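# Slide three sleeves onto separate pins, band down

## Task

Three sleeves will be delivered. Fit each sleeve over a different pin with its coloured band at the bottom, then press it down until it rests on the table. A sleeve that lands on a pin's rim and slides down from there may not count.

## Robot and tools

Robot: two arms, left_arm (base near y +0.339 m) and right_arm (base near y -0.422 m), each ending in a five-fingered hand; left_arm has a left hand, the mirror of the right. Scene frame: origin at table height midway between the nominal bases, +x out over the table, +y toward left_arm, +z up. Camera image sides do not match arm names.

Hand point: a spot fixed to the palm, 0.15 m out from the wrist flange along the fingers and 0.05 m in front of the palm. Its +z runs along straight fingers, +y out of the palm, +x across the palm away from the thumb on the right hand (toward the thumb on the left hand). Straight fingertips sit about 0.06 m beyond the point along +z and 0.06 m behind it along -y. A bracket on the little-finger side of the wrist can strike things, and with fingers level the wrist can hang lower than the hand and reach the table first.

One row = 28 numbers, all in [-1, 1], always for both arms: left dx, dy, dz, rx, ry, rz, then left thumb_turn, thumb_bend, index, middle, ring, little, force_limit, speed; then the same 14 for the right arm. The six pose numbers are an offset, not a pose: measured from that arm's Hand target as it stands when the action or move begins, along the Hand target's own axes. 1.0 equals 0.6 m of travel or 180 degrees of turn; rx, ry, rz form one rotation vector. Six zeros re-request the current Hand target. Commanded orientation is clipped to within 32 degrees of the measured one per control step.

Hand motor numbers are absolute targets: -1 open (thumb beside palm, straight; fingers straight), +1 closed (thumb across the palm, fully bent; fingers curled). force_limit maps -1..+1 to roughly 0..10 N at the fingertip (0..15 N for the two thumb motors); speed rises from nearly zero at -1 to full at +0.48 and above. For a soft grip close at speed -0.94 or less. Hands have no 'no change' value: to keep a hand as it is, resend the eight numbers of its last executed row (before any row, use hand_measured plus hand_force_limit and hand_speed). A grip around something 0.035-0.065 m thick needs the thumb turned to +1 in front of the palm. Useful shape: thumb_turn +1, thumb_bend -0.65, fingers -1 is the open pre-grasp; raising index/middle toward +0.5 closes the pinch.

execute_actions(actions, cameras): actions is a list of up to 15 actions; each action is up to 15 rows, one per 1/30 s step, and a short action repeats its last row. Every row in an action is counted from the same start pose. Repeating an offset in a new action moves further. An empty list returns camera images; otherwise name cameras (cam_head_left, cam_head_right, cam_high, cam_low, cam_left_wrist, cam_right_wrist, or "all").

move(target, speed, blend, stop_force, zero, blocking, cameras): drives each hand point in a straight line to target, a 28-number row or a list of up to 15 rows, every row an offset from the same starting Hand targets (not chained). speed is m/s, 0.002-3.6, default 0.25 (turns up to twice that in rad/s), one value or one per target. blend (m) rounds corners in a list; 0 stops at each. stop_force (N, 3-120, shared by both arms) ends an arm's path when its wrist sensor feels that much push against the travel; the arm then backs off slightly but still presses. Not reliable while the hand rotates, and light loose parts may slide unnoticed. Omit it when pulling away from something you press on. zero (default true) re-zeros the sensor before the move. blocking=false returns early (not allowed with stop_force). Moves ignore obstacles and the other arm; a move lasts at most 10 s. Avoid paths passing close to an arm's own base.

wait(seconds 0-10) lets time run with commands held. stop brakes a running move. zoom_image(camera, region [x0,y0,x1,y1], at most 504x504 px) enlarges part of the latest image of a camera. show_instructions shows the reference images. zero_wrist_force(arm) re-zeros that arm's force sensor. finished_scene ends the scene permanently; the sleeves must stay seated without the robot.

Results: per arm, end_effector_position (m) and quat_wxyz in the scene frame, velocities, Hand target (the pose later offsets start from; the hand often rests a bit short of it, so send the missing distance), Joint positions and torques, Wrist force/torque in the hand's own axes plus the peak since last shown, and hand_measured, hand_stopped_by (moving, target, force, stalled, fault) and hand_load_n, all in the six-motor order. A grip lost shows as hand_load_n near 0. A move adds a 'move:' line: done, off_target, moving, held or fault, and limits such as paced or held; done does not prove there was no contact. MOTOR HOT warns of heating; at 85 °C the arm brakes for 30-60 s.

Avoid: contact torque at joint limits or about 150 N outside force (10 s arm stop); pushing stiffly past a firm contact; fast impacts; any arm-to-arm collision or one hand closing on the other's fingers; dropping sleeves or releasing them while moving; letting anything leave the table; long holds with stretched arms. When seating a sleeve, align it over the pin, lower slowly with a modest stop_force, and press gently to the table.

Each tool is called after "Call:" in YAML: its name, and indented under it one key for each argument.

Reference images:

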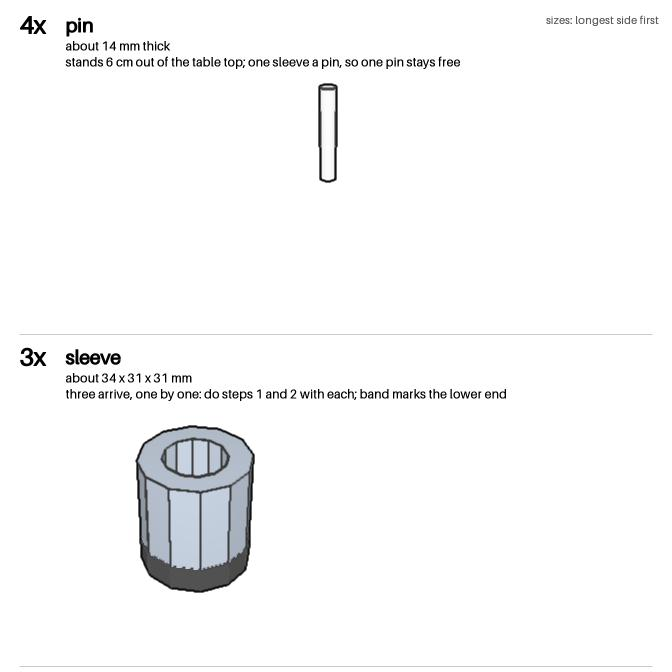

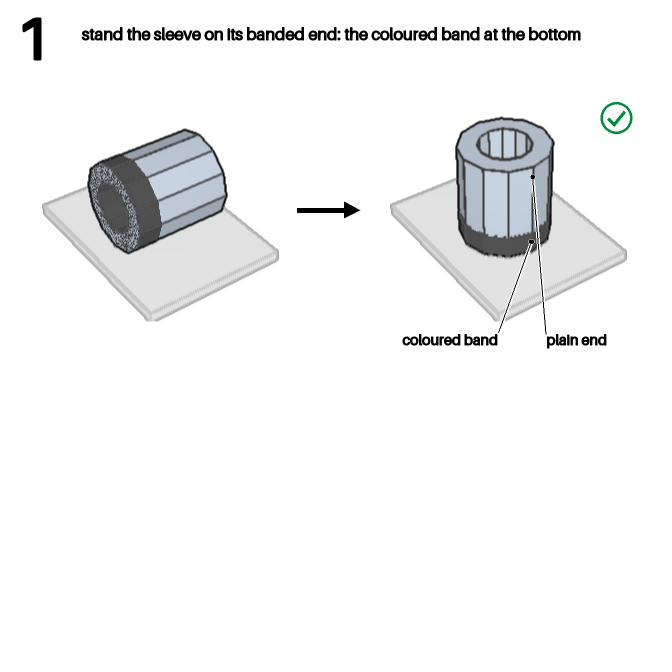

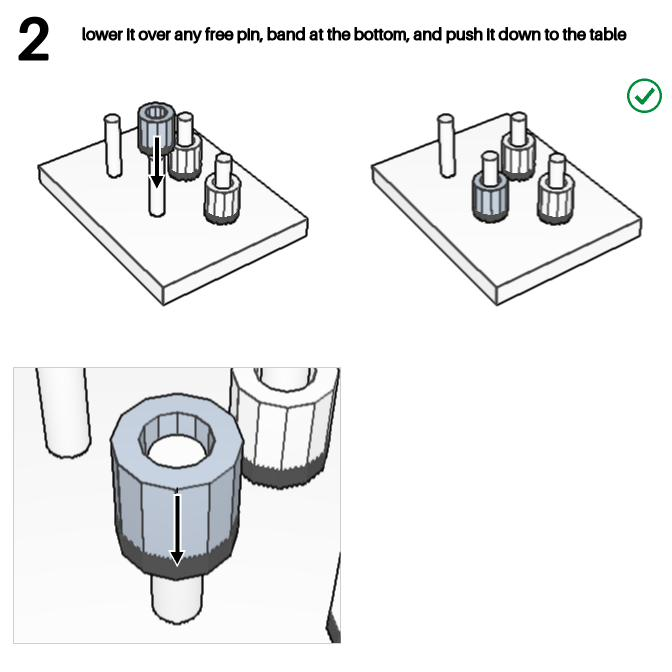

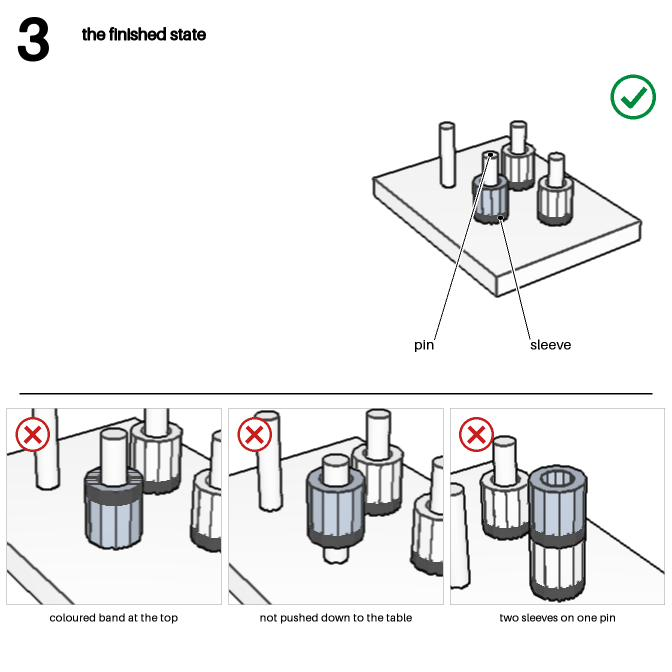

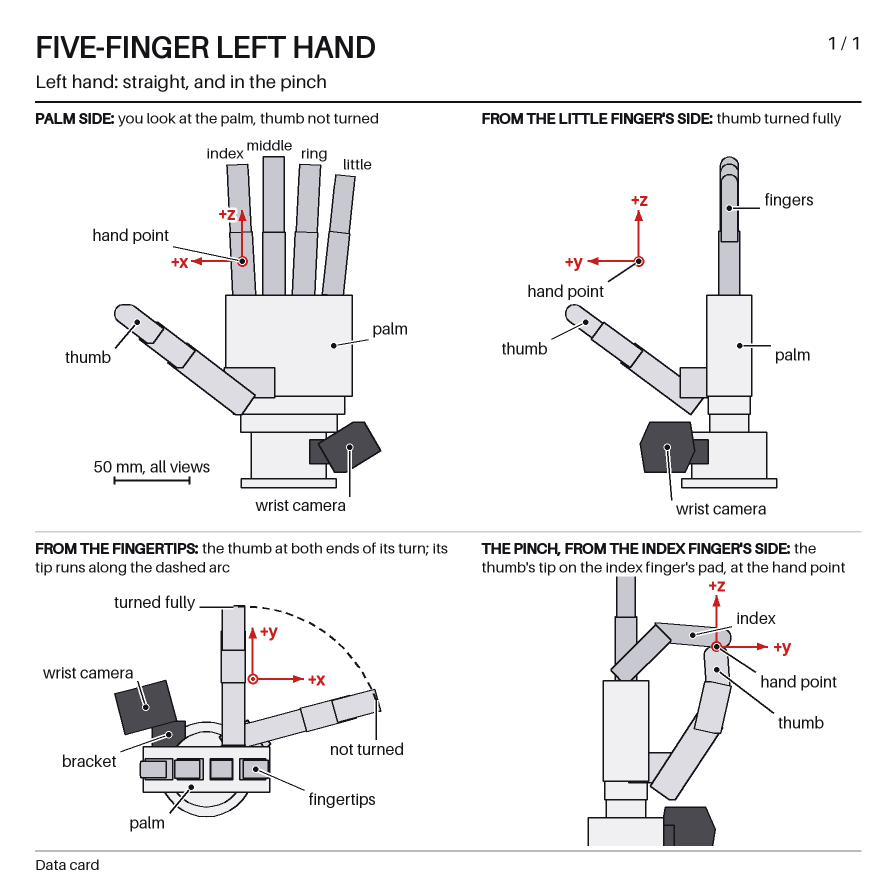

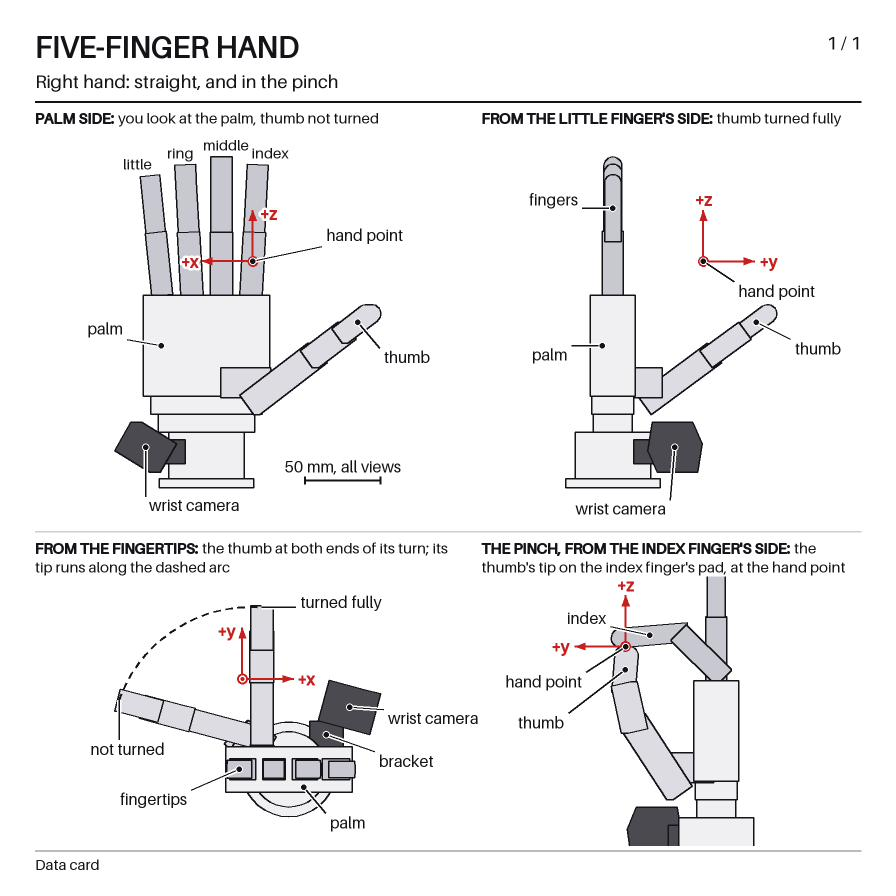

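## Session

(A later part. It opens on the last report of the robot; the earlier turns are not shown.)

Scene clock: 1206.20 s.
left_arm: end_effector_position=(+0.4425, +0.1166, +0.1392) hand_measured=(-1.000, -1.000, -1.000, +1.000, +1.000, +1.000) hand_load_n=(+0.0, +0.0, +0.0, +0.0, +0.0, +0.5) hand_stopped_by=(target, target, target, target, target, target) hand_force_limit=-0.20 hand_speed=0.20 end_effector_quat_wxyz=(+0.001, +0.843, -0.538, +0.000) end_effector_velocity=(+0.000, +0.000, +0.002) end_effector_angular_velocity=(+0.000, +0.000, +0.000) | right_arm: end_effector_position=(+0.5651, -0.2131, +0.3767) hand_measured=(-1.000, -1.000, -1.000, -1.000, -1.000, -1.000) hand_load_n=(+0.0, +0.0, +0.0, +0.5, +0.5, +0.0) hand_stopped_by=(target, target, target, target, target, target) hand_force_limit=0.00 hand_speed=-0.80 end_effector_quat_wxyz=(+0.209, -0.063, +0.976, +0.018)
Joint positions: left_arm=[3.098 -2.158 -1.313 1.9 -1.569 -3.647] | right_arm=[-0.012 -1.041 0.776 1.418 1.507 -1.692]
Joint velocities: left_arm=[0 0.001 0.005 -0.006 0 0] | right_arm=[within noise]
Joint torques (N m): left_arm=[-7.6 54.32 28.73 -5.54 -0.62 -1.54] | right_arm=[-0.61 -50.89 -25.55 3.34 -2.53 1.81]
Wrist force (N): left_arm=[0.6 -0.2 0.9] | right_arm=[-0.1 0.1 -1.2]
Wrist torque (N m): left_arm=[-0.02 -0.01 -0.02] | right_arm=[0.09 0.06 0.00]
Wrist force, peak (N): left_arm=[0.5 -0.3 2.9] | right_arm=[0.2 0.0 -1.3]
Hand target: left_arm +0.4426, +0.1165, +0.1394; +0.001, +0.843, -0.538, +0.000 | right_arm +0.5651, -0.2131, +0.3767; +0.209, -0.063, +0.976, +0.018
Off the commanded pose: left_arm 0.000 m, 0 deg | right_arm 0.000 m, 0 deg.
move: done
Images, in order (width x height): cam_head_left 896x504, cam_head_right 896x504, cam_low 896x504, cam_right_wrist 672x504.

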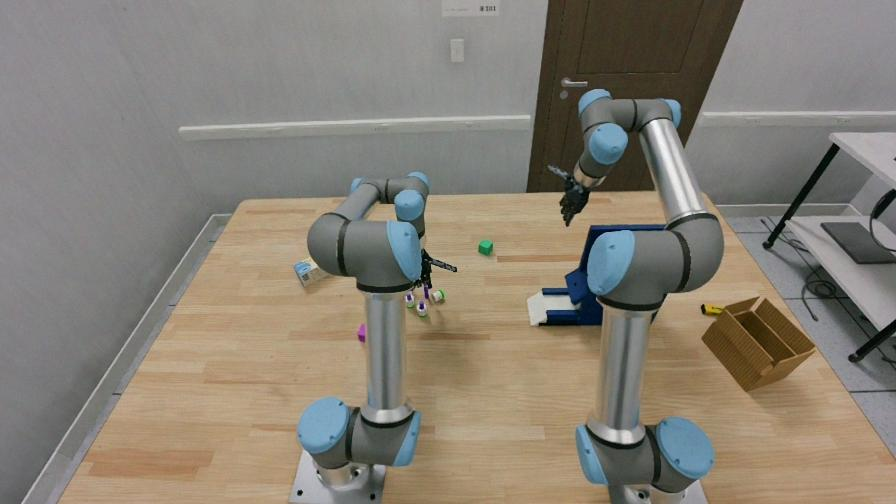

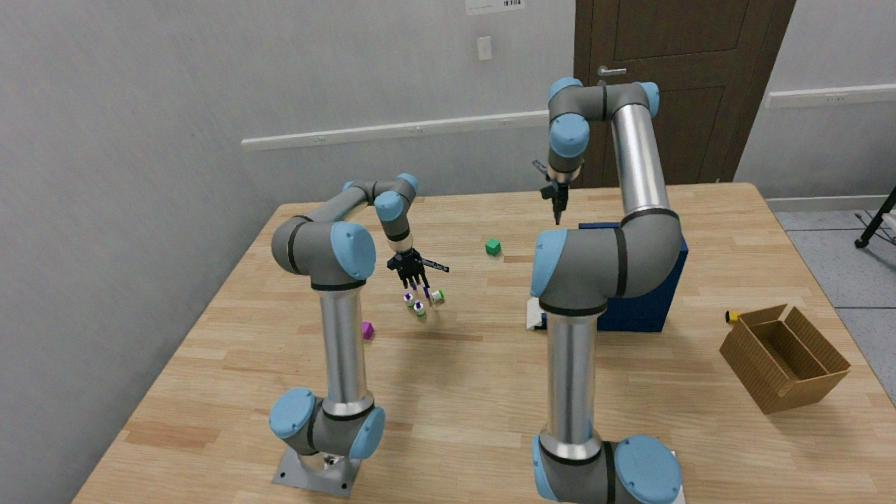

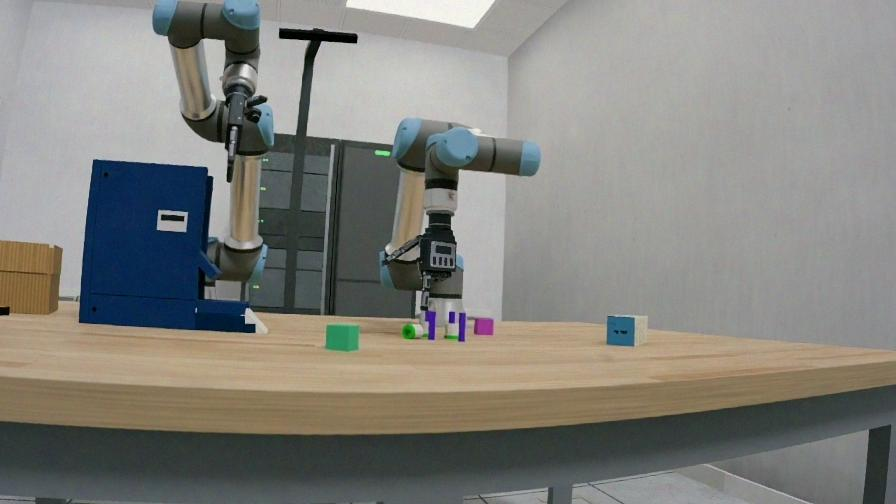

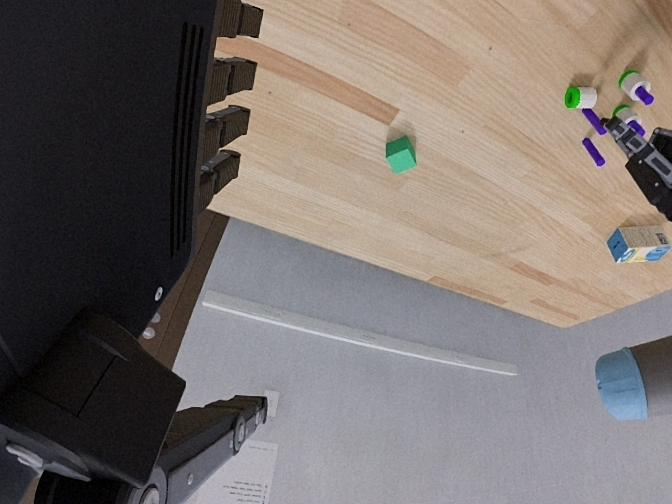

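Call:
move:
  target:
    - [-0.001,0.0142,0.01,0,0,0,-1,-1,-1,1,1,1,-0.2,0.2,0,0,0,0,0,0,-1,-1,-1,-1,-1,-1,0.0,-0.8]
    - [-0.001,0.0142,0.091,0,0,0,-1,-1,-1,1,1,1,-0.2,0.2,0,0,0,0,0,0,-1,-1,-1,-1,-1,-1,0.0,-0.8]
    - [0.02,0.0142,0.091,0,0,0,-1,-1,-1,1,1,1,-0.2,0.2,0,0,0,0,0,0,-1,-1,-1,-1,-1,-1,0.0,-0.8]
  speed: [0.05,0.03,0.025]
  stop_force: 4
  cameras: ["cam_head_right","cam_low","cam_right_wrist"]

Call:
zoom_image:
  camera: "cam_head_right"
  region: [380, 240, 460, 320]

Call:
zoom_image:
  camera: "cam_right_wrist"
  region: [532, 60, 652, 180]

Call:
zoom_image:
  camera: "cam_low"
  region: [390, 240, 490, 350]

Scene clock: 1220.73 s.
left_arm: end_effector_position=(+0.4399, +0.1020, +0.0848) hand_measured=(-1.000, -1.000, -1.000, +1.000, +1.000, +1.000) hand_load_n=(+0.0, +0.0, +0.0, +0.0, +0.0, +0.0) hand_stopped_by=(target, target, target, target, target, target) hand_force_limit=-0.20 hand_speed=0.20 end_effector_quat_wxyz=(+0.001, +0.843, -0.538, +0.000) | right_arm: end_effector_position=(+0.5651, -0.2131, +0.3767) hand_measured=(-1.000, -1.000, -1.000, -1.000, -1.000, -1.000) hand_load_n=(+0.0, +0.0, +0.0, +0.0, +0.0, +0.0) hand_stopped_by=(target, target, target, target, target, target) hand_force_limit=0.00 hand_speed=-0.80 end_effector_quat_wxyz=(+0.209, -0.063, +0.976, +0.018)
Joint positions: left_arm=[3.069 -2.213 -1.371 2.013 -1.569 -3.676] | right_arm=[-0.012 -1.041 0.776 1.418 1.507 -1.692]
Joint torques (N m): left_arm=[8.26 52.38 4.13 0.21 0.91 1.81] | right_arm=[-0.69 -51.04 -24.7 3.26 -2.54 1.86]
Wrist force (N): left_arm=[0.6 -0.2 1.2] | right_arm=[-0.1 0.0 -0.7]
Wrist torque (N m): left_arm=[-0.05 0.00 0.06] | right_arm=[0.04 0.06 -0.02]
Wrist force, peak (N): left_arm=[0.6 0.0 -3.3] | right_arm=[-0.4 0.0 -1.2]
Hand target: left_arm +0.4399, +0.1020, +0.0848; +0.001, +0.843, -0.538, +0.000 | right_arm +0.5651, -0.2131, +0.3767; +0.209, -0.063, +0.976, +0.018
Off the commanded pose: left_arm 0.000 m, 0 deg | right_arm 0.000 m, 0 deg.
move: done
Images, in order (width x height): cam_head_right 896x504, cam_low 896x504, cam_right_wrist 672x504.

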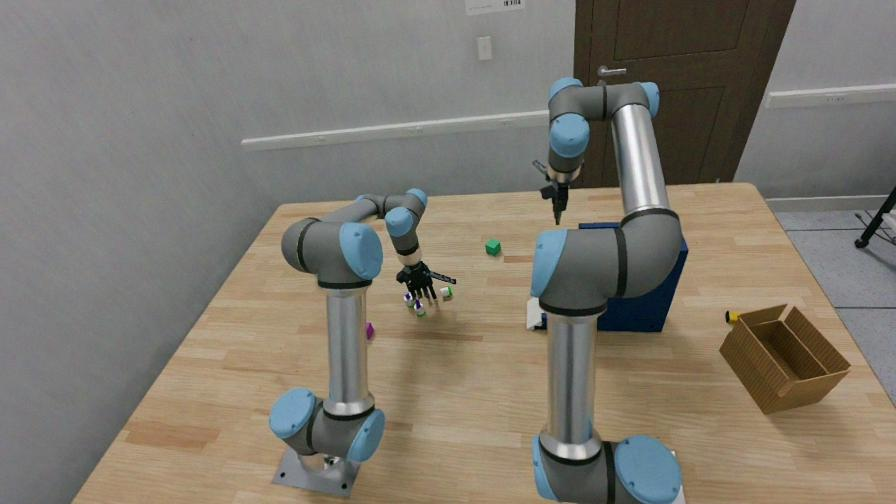

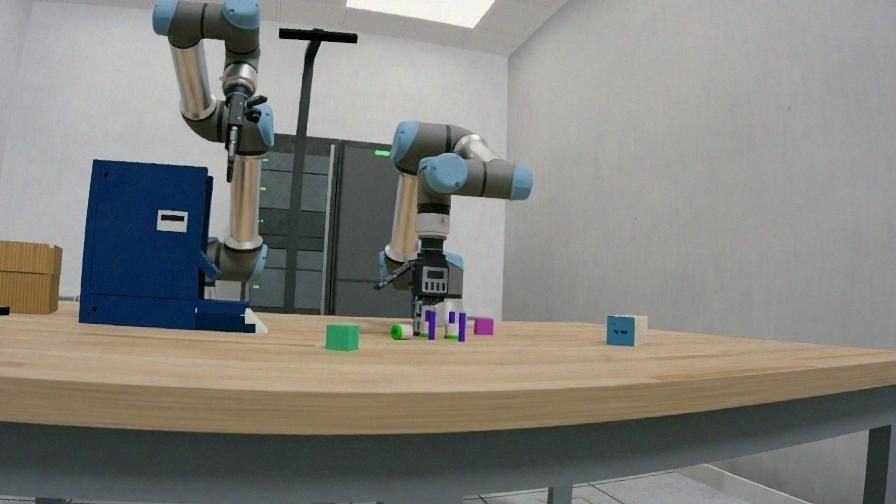

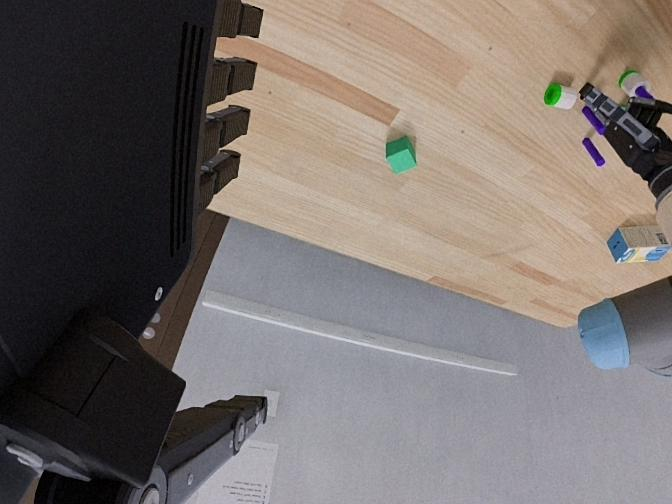

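Scaled by 6.300 from the camera's 896x504 image, which has a finer 1280x720 frame.

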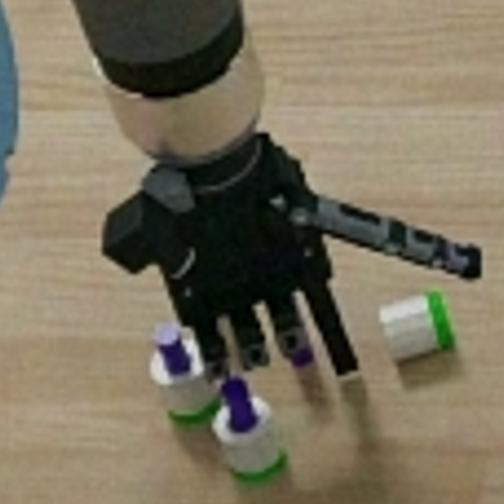

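Scaled by 4.200 from the camera's 672x504 image, which has a finer 960x720 frame.

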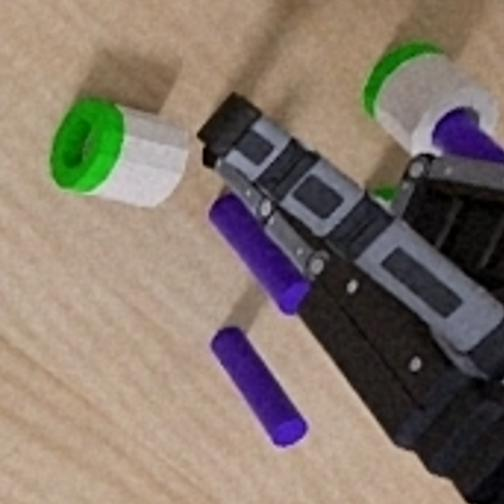

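Scaled by 4.582 from the camera's 896x504 image, which has a finer 1280x720 frame.

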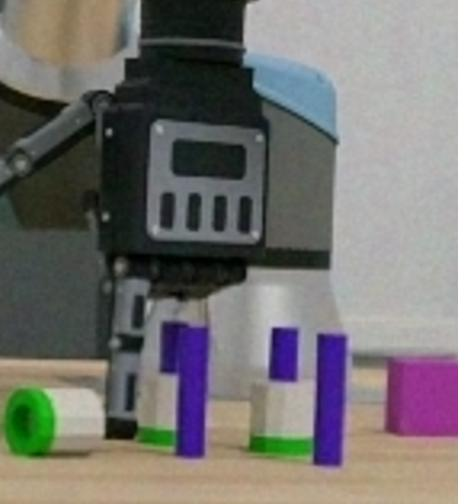

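Call:
move:
  target:
    - [0.002,-0.0182,0,0,0,0,-1,-1,-1,1,1,1,-0.2,0.2,0,0,0,0,0,0,-1,-1,-1,-1,-1,-1,0.0,-0.8]
    - [0.09,-0.0182,0,0,0,0,-1,-1,-1,1,1,1,-0.2,0.2,0,0,0,0,0,0,-1,-1,-1,-1,-1,-1,0.0,-0.8]
  speed: [0.05,0.025]
  stop_force: 4
  cameras: ["cam_head_right","cam_head_left","cam_low","cam_right_wrist","cam_high"]

Call:
zoom_image:
  camera: "cam_head_right"
  region: [390, 240, 470, 320]

Call:
zoom_image:
  camera: "cam_right_wrist"
  region: [532, 60, 652, 180]

Call:
zoom_image:
  camera: "cam_low"
  region: [380, 240, 480, 350]

Scene clock: 1238.30 s.
left_arm: end_effector_position=(+0.4725, +0.0576, +0.0849) hand_measured=(-1.000, -1.000, -1.000, +1.000, +1.000, +1.000) hand_load_n=(+0.0, +0.0, +0.0, +0.0, +0.5, +0.0) hand_stopped_by=(target, target, target, target, target, target) hand_force_limit=-0.20 hand_speed=0.20 end_effector_quat_wxyz=(+0.001, +0.843, -0.538, +0.000) | right_arm: end_effector_position=(+0.5651, -0.2131, +0.3767) hand_measured=(-1.000, -1.000, -1.000, -1.000, -1.000, -1.000) hand_load_n=(+0.0, +0.0, +0.0, +0.0, +0.0, +0.0) hand_stopped_by=(target, target, target, target, target, target) hand_force_limit=0.00 hand_speed=-0.80 end_effector_quat_wxyz=(+0.209, -0.063, +0.976, +0.018)
Joint positions: left_arm=[2.995 -2.322 -1.179 1.93 -1.569 -3.75] | right_arm=[-0.012 -1.041 0.776 1.418 1.507 -1.692]
Joint torques (N m): left_arm=[7.51 59.79 5.96 0.28 -1.07 1.8] | right_arm=[-0.9 -51.01 -25.56 3.24 -2.53 1.82]
Wrist force (N): left_arm=[0.4 -0.1 1.0] | right_arm=[0.1 0.3 -0.9]
Wrist torque (N m): left_arm=[-0.06 0.04 0.05] | right_arm=[0.10 0.03 0.01]
Wrist force, peak (N): left_arm=[0.9 -0.4 1.3] | right_arm=[-0.1 -0.1 -1.3]
Hand target: left_arm +0.4725, +0.0576, +0.0849; +0.001, +0.843, -0.538, +0.000 | right_arm +0.5651, -0.2131, +0.3767; +0.209, -0.063, +0.976, +0.018
Off the commanded pose: left_arm 0.000 m, 0 deg | right_arm 0.000 m, 0 deg.
move: done
Images, in order (width x height): cam_head_left 896x504, cam_head_right 896x504, cam_high 896x504, cam_low 896x504, cam_right_wrist 672x504.

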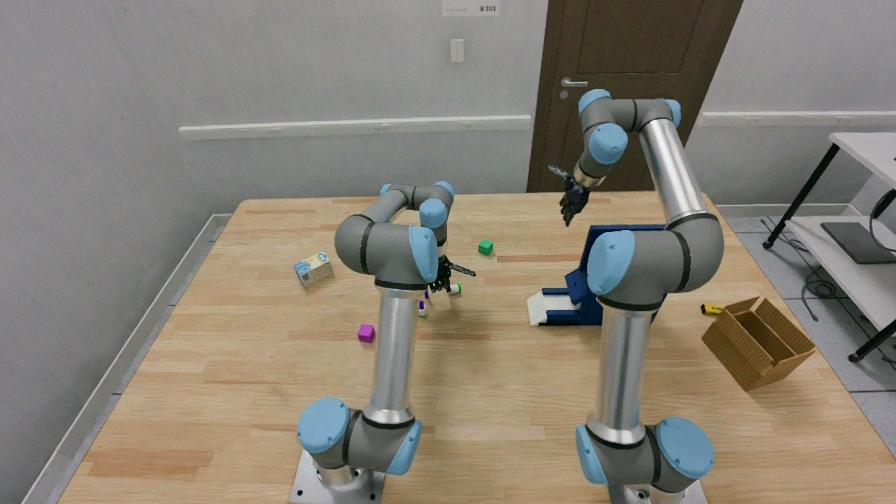

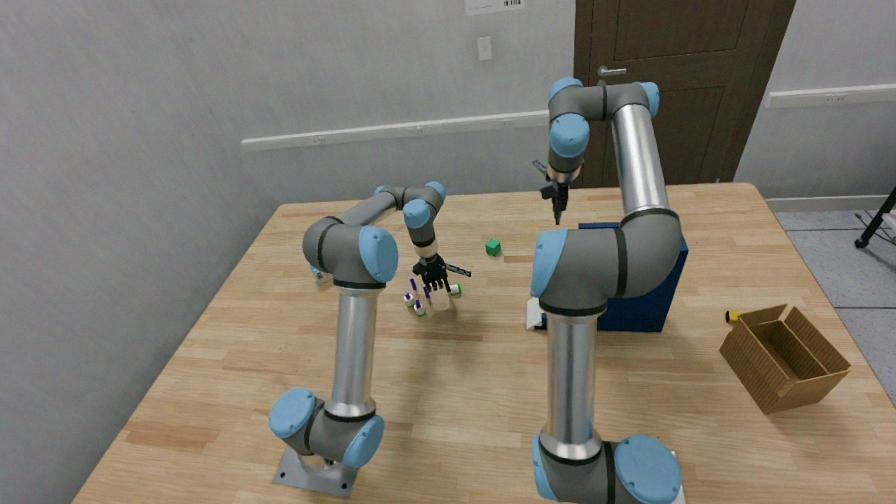

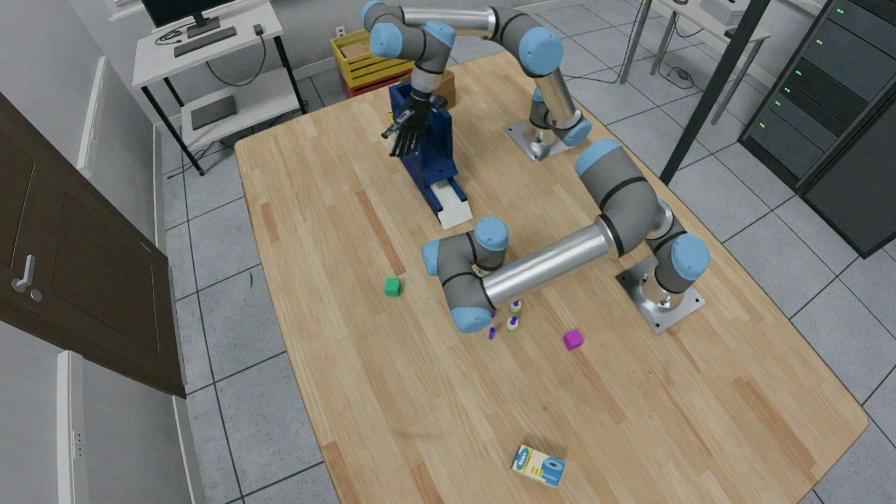

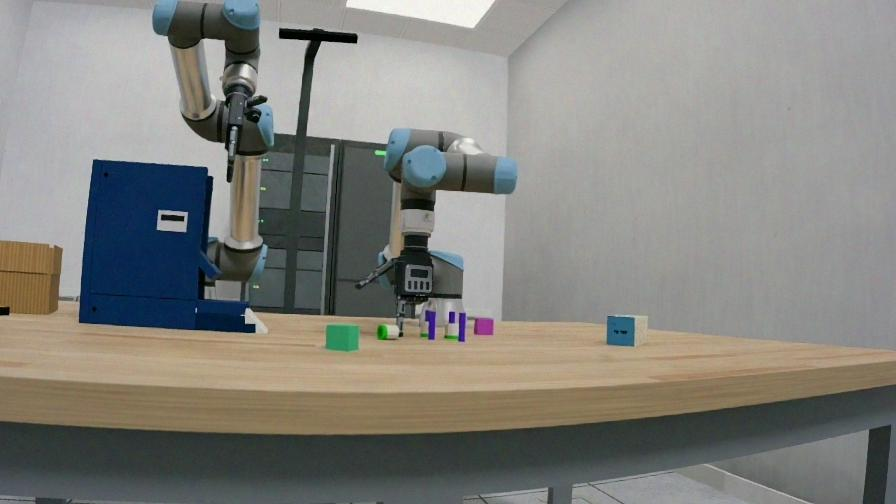

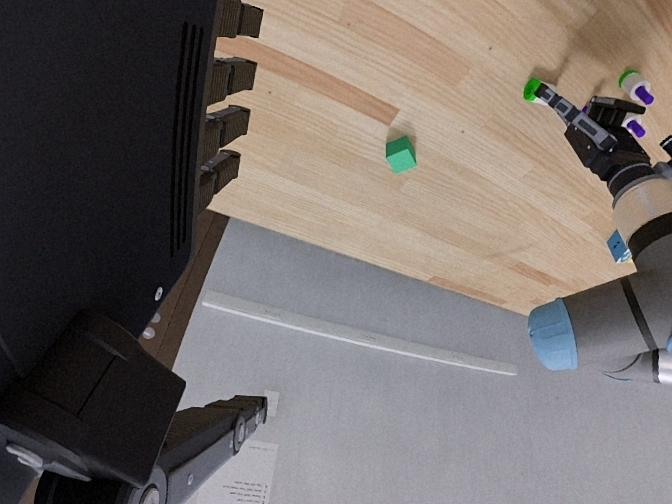

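Scaled by 6.300 from the camera's 896x504 image, which has a finer 1280x720 frame.

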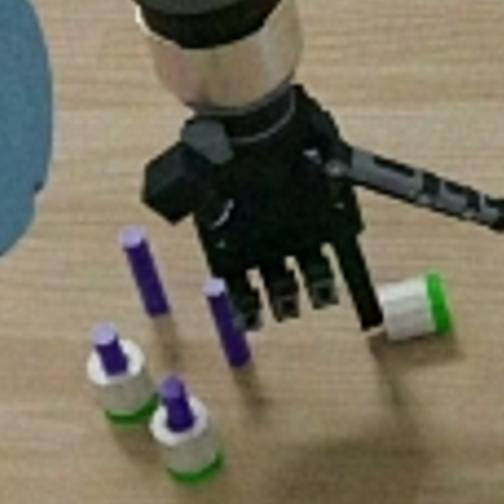

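Scaled by 4.200 from the camera's 672x504 image, which has a finer 960x720 frame.

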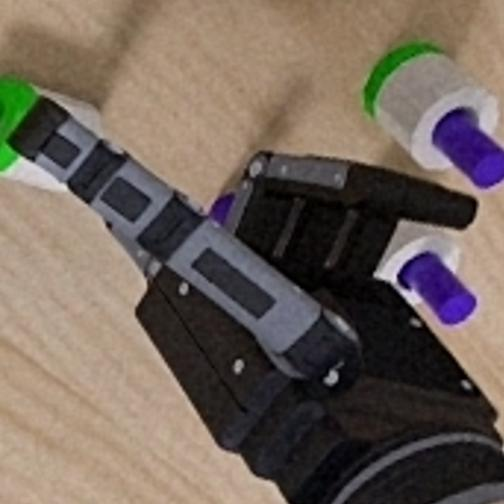

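Scaled by 4.582 from the camera's 896x504 image, which has a finer 1280x720 frame.

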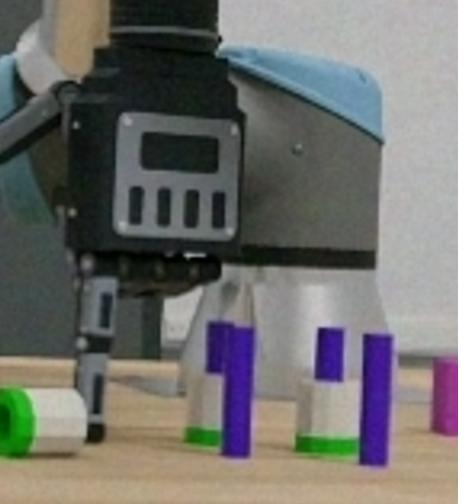

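Call:
move:
  target:
    - [0,0,-0.2167,0,0,0,-1,-1,-1,1,1,1,-0.2,0.2,0,0,0,0,0,0,-1,-1,-1,-1,-1,-1,0.0,-0.8]
    - [0.0497,-0.0844,-0.2167,0.3232,0.0914,-0.0145,1,-0.65,-0.3,-0.3,-1,-1,0.0,0.3,0,0,0,0,0,0,-1,-1,-1,-1,-1,-1,0.0,-0.8]
    - [0.0497,-0.0844,0.008,0.3232,0.0914,-0.0145,1,-0.65,-0.3,-0.3,-1,-1,0.0,0.3,0,0,0,0,0,0,-1,-1,-1,-1,-1,-1,0.0,-0.8]
  speed: [0.2,0.3,0.1]
  blend: [0.02,0,0]
  cameras: ["cam_left_wrist","cam_head_right","cam_low","cam_right_wrist"]

Scene clock: 1255.23 s.
left_arm: end_effector_position=(+0.5309, +0.0518, +0.0800) hand_measured=(+1.000, -0.650, -0.300, -0.300, -1.000, -1.000) hand_load_n=(+0.0, +0.0, +0.0, +0.0, +0.0, +0.0) hand_stopped_by=(target, target, target, target, target, target) hand_force_limit=0.00 hand_speed=0.30 end_effector_quat_wxyz=(-0.334, +0.740, -0.447, +0.376) | right_arm: end_effector_position=(+0.5651, -0.2131, +0.3767) hand_measured=(-1.000, -1.000, -1.000, -1.000, -1.000, -1.000) hand_load_n=(+0.0, -0.5, +0.0, +0.0, -0.5, +0.0) hand_stopped_by=(target, target, target, target, target, target) hand_force_limit=0.00 hand_speed=-0.80 end_effector_quat_wxyz=(+0.209, -0.063, +0.976, +0.018)
Joint positions: left_arm=[2.8 -1.949 -1.816 3.177 -2.044 -3.739] | right_arm=[-0.012 -1.041 0.776 1.418 1.507 -1.692]
Joint torques (N m): left_arm=[-7.09 43.38 28.21 -1.88 -1.62 0.99] | right_arm=[-0.27 -51.04 -25.04 3.29 -2.46 1.89]
Wrist force (N): left_arm=[2.6 -2.5 2.6] | right_arm=[-0.1 0.0 -1.0]
Wrist torque (N m): left_arm=[-0.25 -0.09 0.33] | right_arm=[0.06 0.06 -0.01]
Wrist force, peak (N): left_arm=[2.6 -3.5 2.2] | right_arm=[-0.2 -0.1 -1.3]
Hand target: left_arm +0.5309, +0.0518, +0.0801; -0.334, +0.740, -0.447, +0.377 | right_arm +0.5651, -0.2131, +0.3767; +0.209, -0.063, +0.976, +0.018
Off the commanded pose: left_arm 0.000 m, 0 deg | right_arm 0.000 m, 0 deg.
move: done
Images, in order (width x height): cam_head_right 896x504, cam_low 896x504, cam_left_wrist 672x504, cam_right_wrist 672x504.

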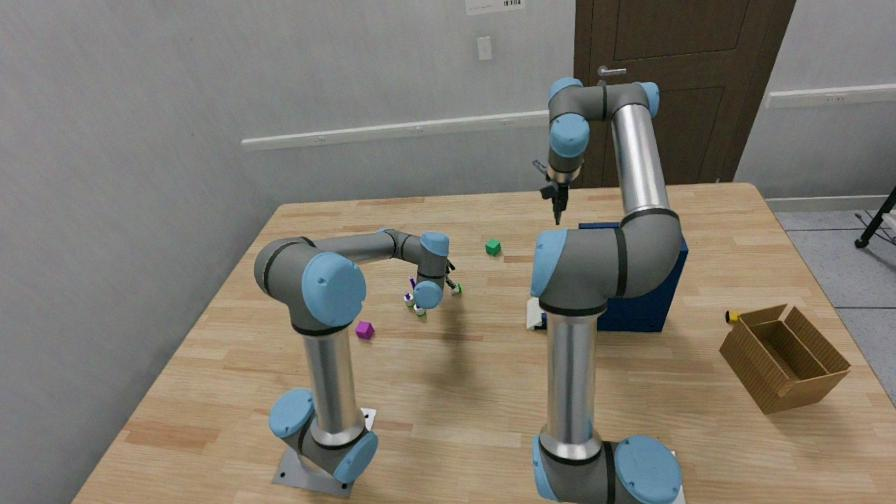

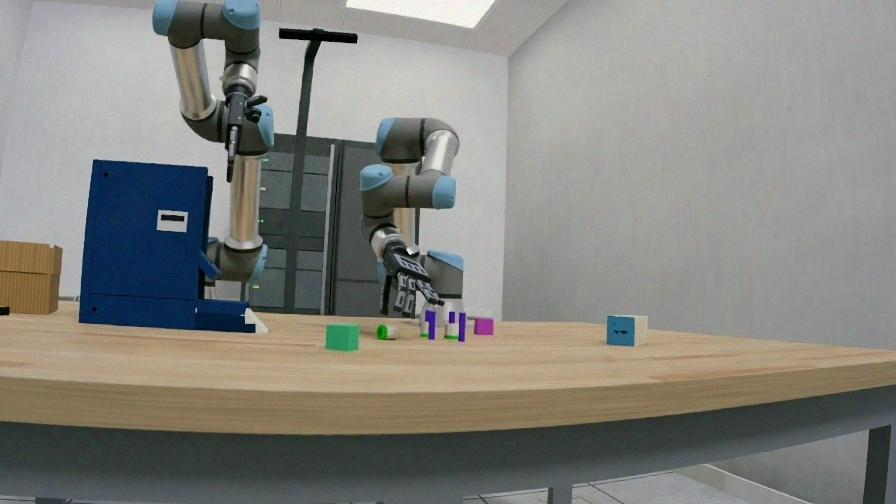

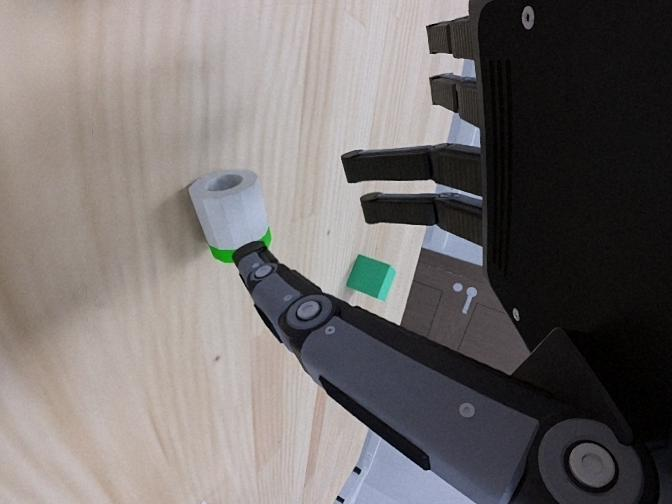

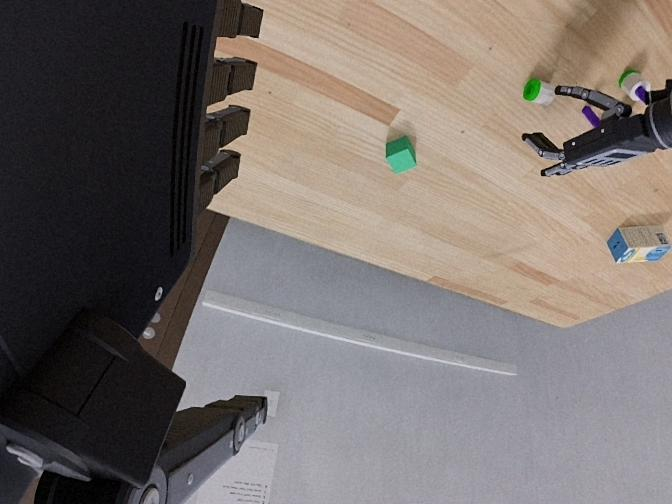

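Call:
move:
  target:
    - [0.009,0.0113,-0.0145,0,0,0,1,-0.65,-0.3,-0.3,-1,-1,0.0,0.3,0,0,0,0,0,0,-1,-1,-1,-1,-1,-1,0.0,-0.8]
    - [-0.0017,0.0459,0.006,0,0,0,1,-0.65,-0.3,-0.3,-1,-1,0.0,0.3,0,0,0,0,0,0,-1,-1,-1,-1,-1,-1,0.0,-0.8]
  speed: 0.06
  stop_force: 4
  cameras: ["cam_left_wrist"]

Call:
zoom_image:
  camera: "cam_left_wrist"
  region: [130, 120, 382, 309]

Scene clock: 1266.63 s.
left_arm: end_effector_position=(+0.5224, +0.0429, +0.0552) hand_measured=(+1.000, -0.650, -0.300, -0.300, -1.000, -1.000) hand_load_n=(+0.0, +0.0, +0.0, +0.0, +0.0, +0.0) hand_stopped_by=(target, target, target, target, target, target) hand_force_limit=0.00 hand_speed=0.30 end_effector_quat_wxyz=(-0.334, +0.740, -0.447, +0.377) | right_arm: end_effector_position=(+0.5651, -0.2131, +0.3767) hand_measured=(-1.000, -1.000, -1.000, -1.000, -1.000, -1.000) hand_load_n=(+0.0, +0.0, +0.5, +0.0, +0.0, +0.0) hand_stopped_by=(target, target, target, target, target, target) hand_force_limit=0.00 hand_speed=-0.80 end_effector_quat_wxyz=(+0.209, -0.063, +0.976, +0.018)
Joint positions: left_arm=[2.773 -1.986 -1.84 3.231 -2.067 -3.756] | right_arm=[-0.012 -1.041 0.776 1.418 1.507 -1.692]
Joint torques (N m): left_arm=[-4.13 46.32 27.44 -3.03 -1.69 1.72] | right_arm=[-0.2 -51.2 -24.99 3.35 -2.51 1.82]
Wrist force (N): left_arm=[2.3 -2.4 2.5] | right_arm=[-0.1 -0.2 -0.9]
Wrist torque (N m): left_arm=[-0.24 -0.04 0.23] | right_arm=[0.04 0.07 -0.01]
Wrist force, peak (N): left_arm=[2.6 -2.5 3.1] | right_arm=[0.2 -0.1 -1.3]
Hand target: left_arm +0.5224, +0.0429, +0.0552; -0.334, +0.740, -0.447, +0.377 | right_arm +0.5651, -0.2131, +0.3767; +0.209, -0.063, +0.976, +0.018
Off the commanded pose: left_arm 0.000 m, 0 deg | right_arm 0.000 m, 0 deg.
move: done
Images, in order (width x height): cam_left_wrist 672x504.

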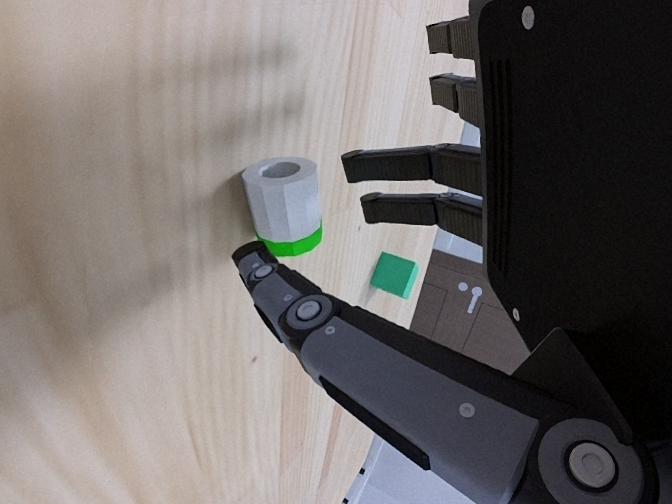

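Scaled by 2.000 from the camera's 672x504 image, which has a finer 960x720 frame.

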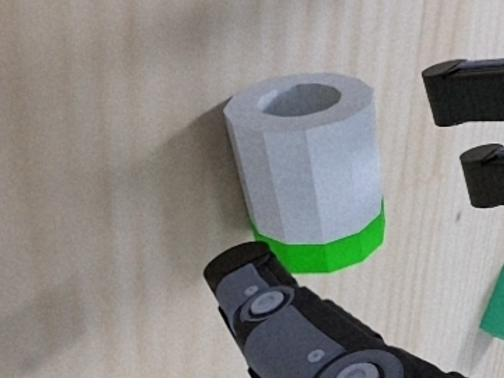

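Call:
move:
  target: [-0.0108,0.0292,0.0164,0,0,0,1,-0.65,-0.3,-0.3,-1,-1,0.0,0.3,0,0,0,0,0,0,-1,-1,-1,-1,-1,-1,0.0,-0.8]
  speed: 0.03
  stop_force: 3
  cameras: ["cam_left_wrist"]

Call:
zoom_image:
  camera: "cam_left_wrist"
  region: [180, 120, 432, 309]

Scene clock: 1272.93 s.
left_arm: end_effector_position=(+0.5216, +0.0437, +0.0341) hand_measured=(+1.000, -0.650, -0.300, -0.300, -1.000, -1.000) hand_load_n=(+0.0, +0.0, +0.0, +0.0, -0.5, +0.0) hand_stopped_by=(target, target, target, target, target, target) hand_force_limit=0.00 hand_speed=0.30 end_effector_quat_wxyz=(-0.334, +0.740, -0.447, +0.377) | right_arm: end_effector_position=(+0.5651, -0.2131, +0.3767) hand_measured=(-1.000, -1.000, -1.000, -1.000, -1.000, -1.000) hand_load_n=(+0.0, +0.0, +0.0, +0.0, +0.0, +0.0) hand_stopped_by=(target, target, target, target, target, target) hand_force_limit=0.00 hand_speed=-0.80 end_effector_quat_wxyz=(+0.209, -0.063, +0.976, +0.018)
Joint positions: left_arm=[2.774 -2.018 -1.861 3.283 -2.066 -3.756] | right_arm=[-0.012 -1.041 0.776 1.418 1.507 -1.692]
Joint torques (N m): left_arm=[2.85 46.57 27.2 -2.9 0.18 1.38] | right_arm=[-0.73 -51.13 -25.32 3.3 -2.44 1.84]
Wrist force (N): left_arm=[2.3 -2.5 2.7] | right_arm=[0.1 0.3 -0.8]
Wrist torque (N m): left_arm=[-0.26 -0.06 0.21] | right_arm=[0.11 0.04 0.01]
Wrist force, peak (N): left_arm=[2.6 -3.0 2.4] | right_arm=[0.0 -0.2 -1.3]
Hand target: left_arm +0.5216, +0.0437, +0.0341; -0.334, +0.740, -0.447, +0.377 | right_arm +0.5651, -0.2131, +0.3767; +0.209, -0.063, +0.976, +0.018
Off the commanded pose: left_arm 0.000 m, 0 deg | right_arm 0.000 m, 0 deg.
move: done
Images, in order (width x height): cam_left_wrist 672x504.

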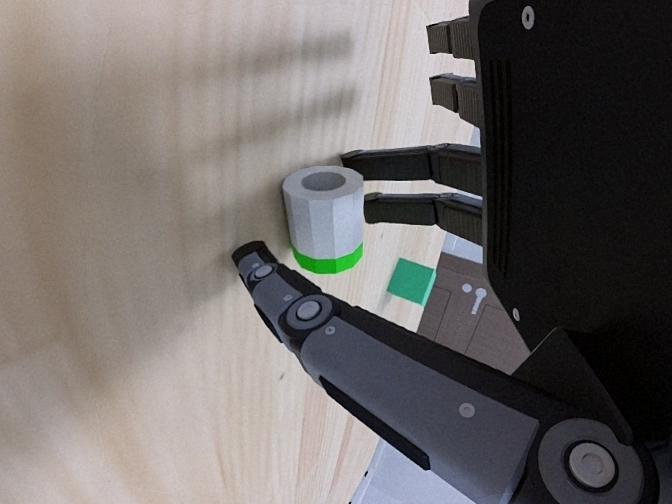

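Scaled by 2.000 from the camera's 672x504 image, which has a finer 960x720 frame.

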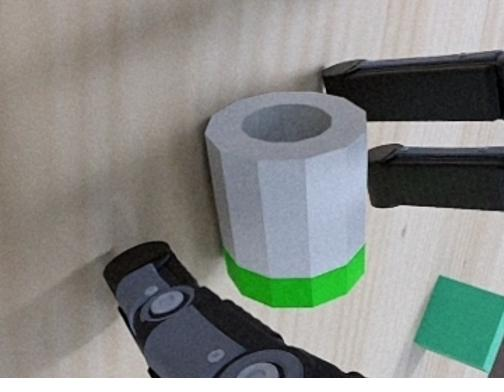

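Call:
move:
  target: [-0.0004,0.0014,0.0008,0,0,0,1,-0.33,-0.3,-0.3,-1,-1,-0.6,-0.6,0,0,0,0,0,0,-1,-1,-1,-1,-1,-1,0.0,-0.8]
  speed: 0.02
  cameras: ["cam_left_wrist"]

Scene clock: 1277.53 s.
left_arm: end_effector_position=(+0.5216, +0.0437, +0.0331) hand_measured=(+1.000, -0.330, -0.300, -0.300, -1.000, -1.000) hand_load_n=(+0.0, +0.0, +0.0, +0.0, +0.0, +0.0) hand_stopped_by=(target, target, target, target, target, target) hand_force_limit=-0.60 hand_speed=-0.60 end_effector_quat_wxyz=(-0.334, +0.740, -0.447, +0.377) | right_arm: end_effector_position=(+0.5651, -0.2131, +0.3767) hand_measured=(-1.000, -1.000, -1.000, -1.000, -1.000, -1.000) hand_load_n=(+0.0, +0.0, +0.0, +0.0, +0.0, +0.0) hand_stopped_by=(target, target, target, target, target, target) hand_force_limit=0.00 hand_speed=-0.80 end_effector_quat_wxyz=(+0.209, -0.063, +0.976, +0.018)
Joint positions: left_arm=[2.774 -2.019 -1.862 3.286 -2.066 -3.756] | right_arm=[-0.012 -1.041 0.776 1.418 1.507 -1.692]
Joint torques (N m): left_arm=[-3.66 23.96 3.65 1.63 -1.46 -1.67] | right_arm=[-0.65 -50.89 -24.99 3.29 -2.49 1.8]
Wrist force (N): left_arm=[2.5 -2.6 2.6] | right_arm=[-0.1 0.1 -1.0]
Wrist torque (N m): left_arm=[-0.26 -0.08 0.22] | right_arm=[0.08 0.06 -0.01]
Wrist force, peak (N): left_arm=[2.6 -2.6 3.0] | right_arm=[-0.3 -0.1 -1.2]
Hand target: left_arm +0.5216, +0.0437, +0.0331; -0.334, +0.740, -0.447, +0.377 | right_arm +0.5651, -0.2131, +0.3767; +0.209, -0.063, +0.976, +0.018
Off the commanded pose: left_arm 0.000 m, 0 deg | right_arm 0.000 m, 0 deg.
move: done
Images, in order (width x height): cam_left_wrist 672x504.

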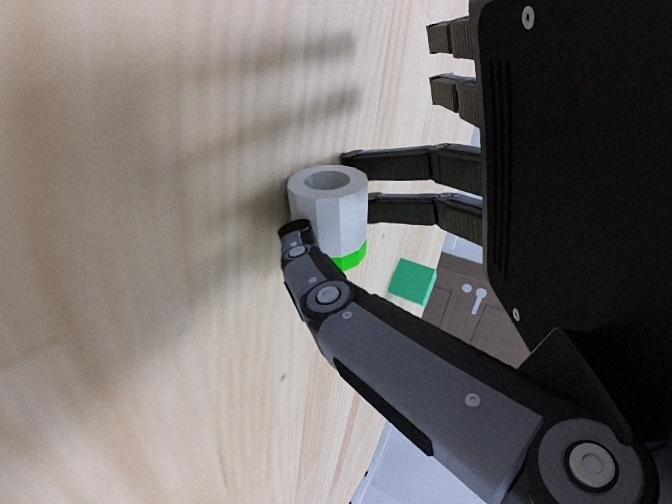

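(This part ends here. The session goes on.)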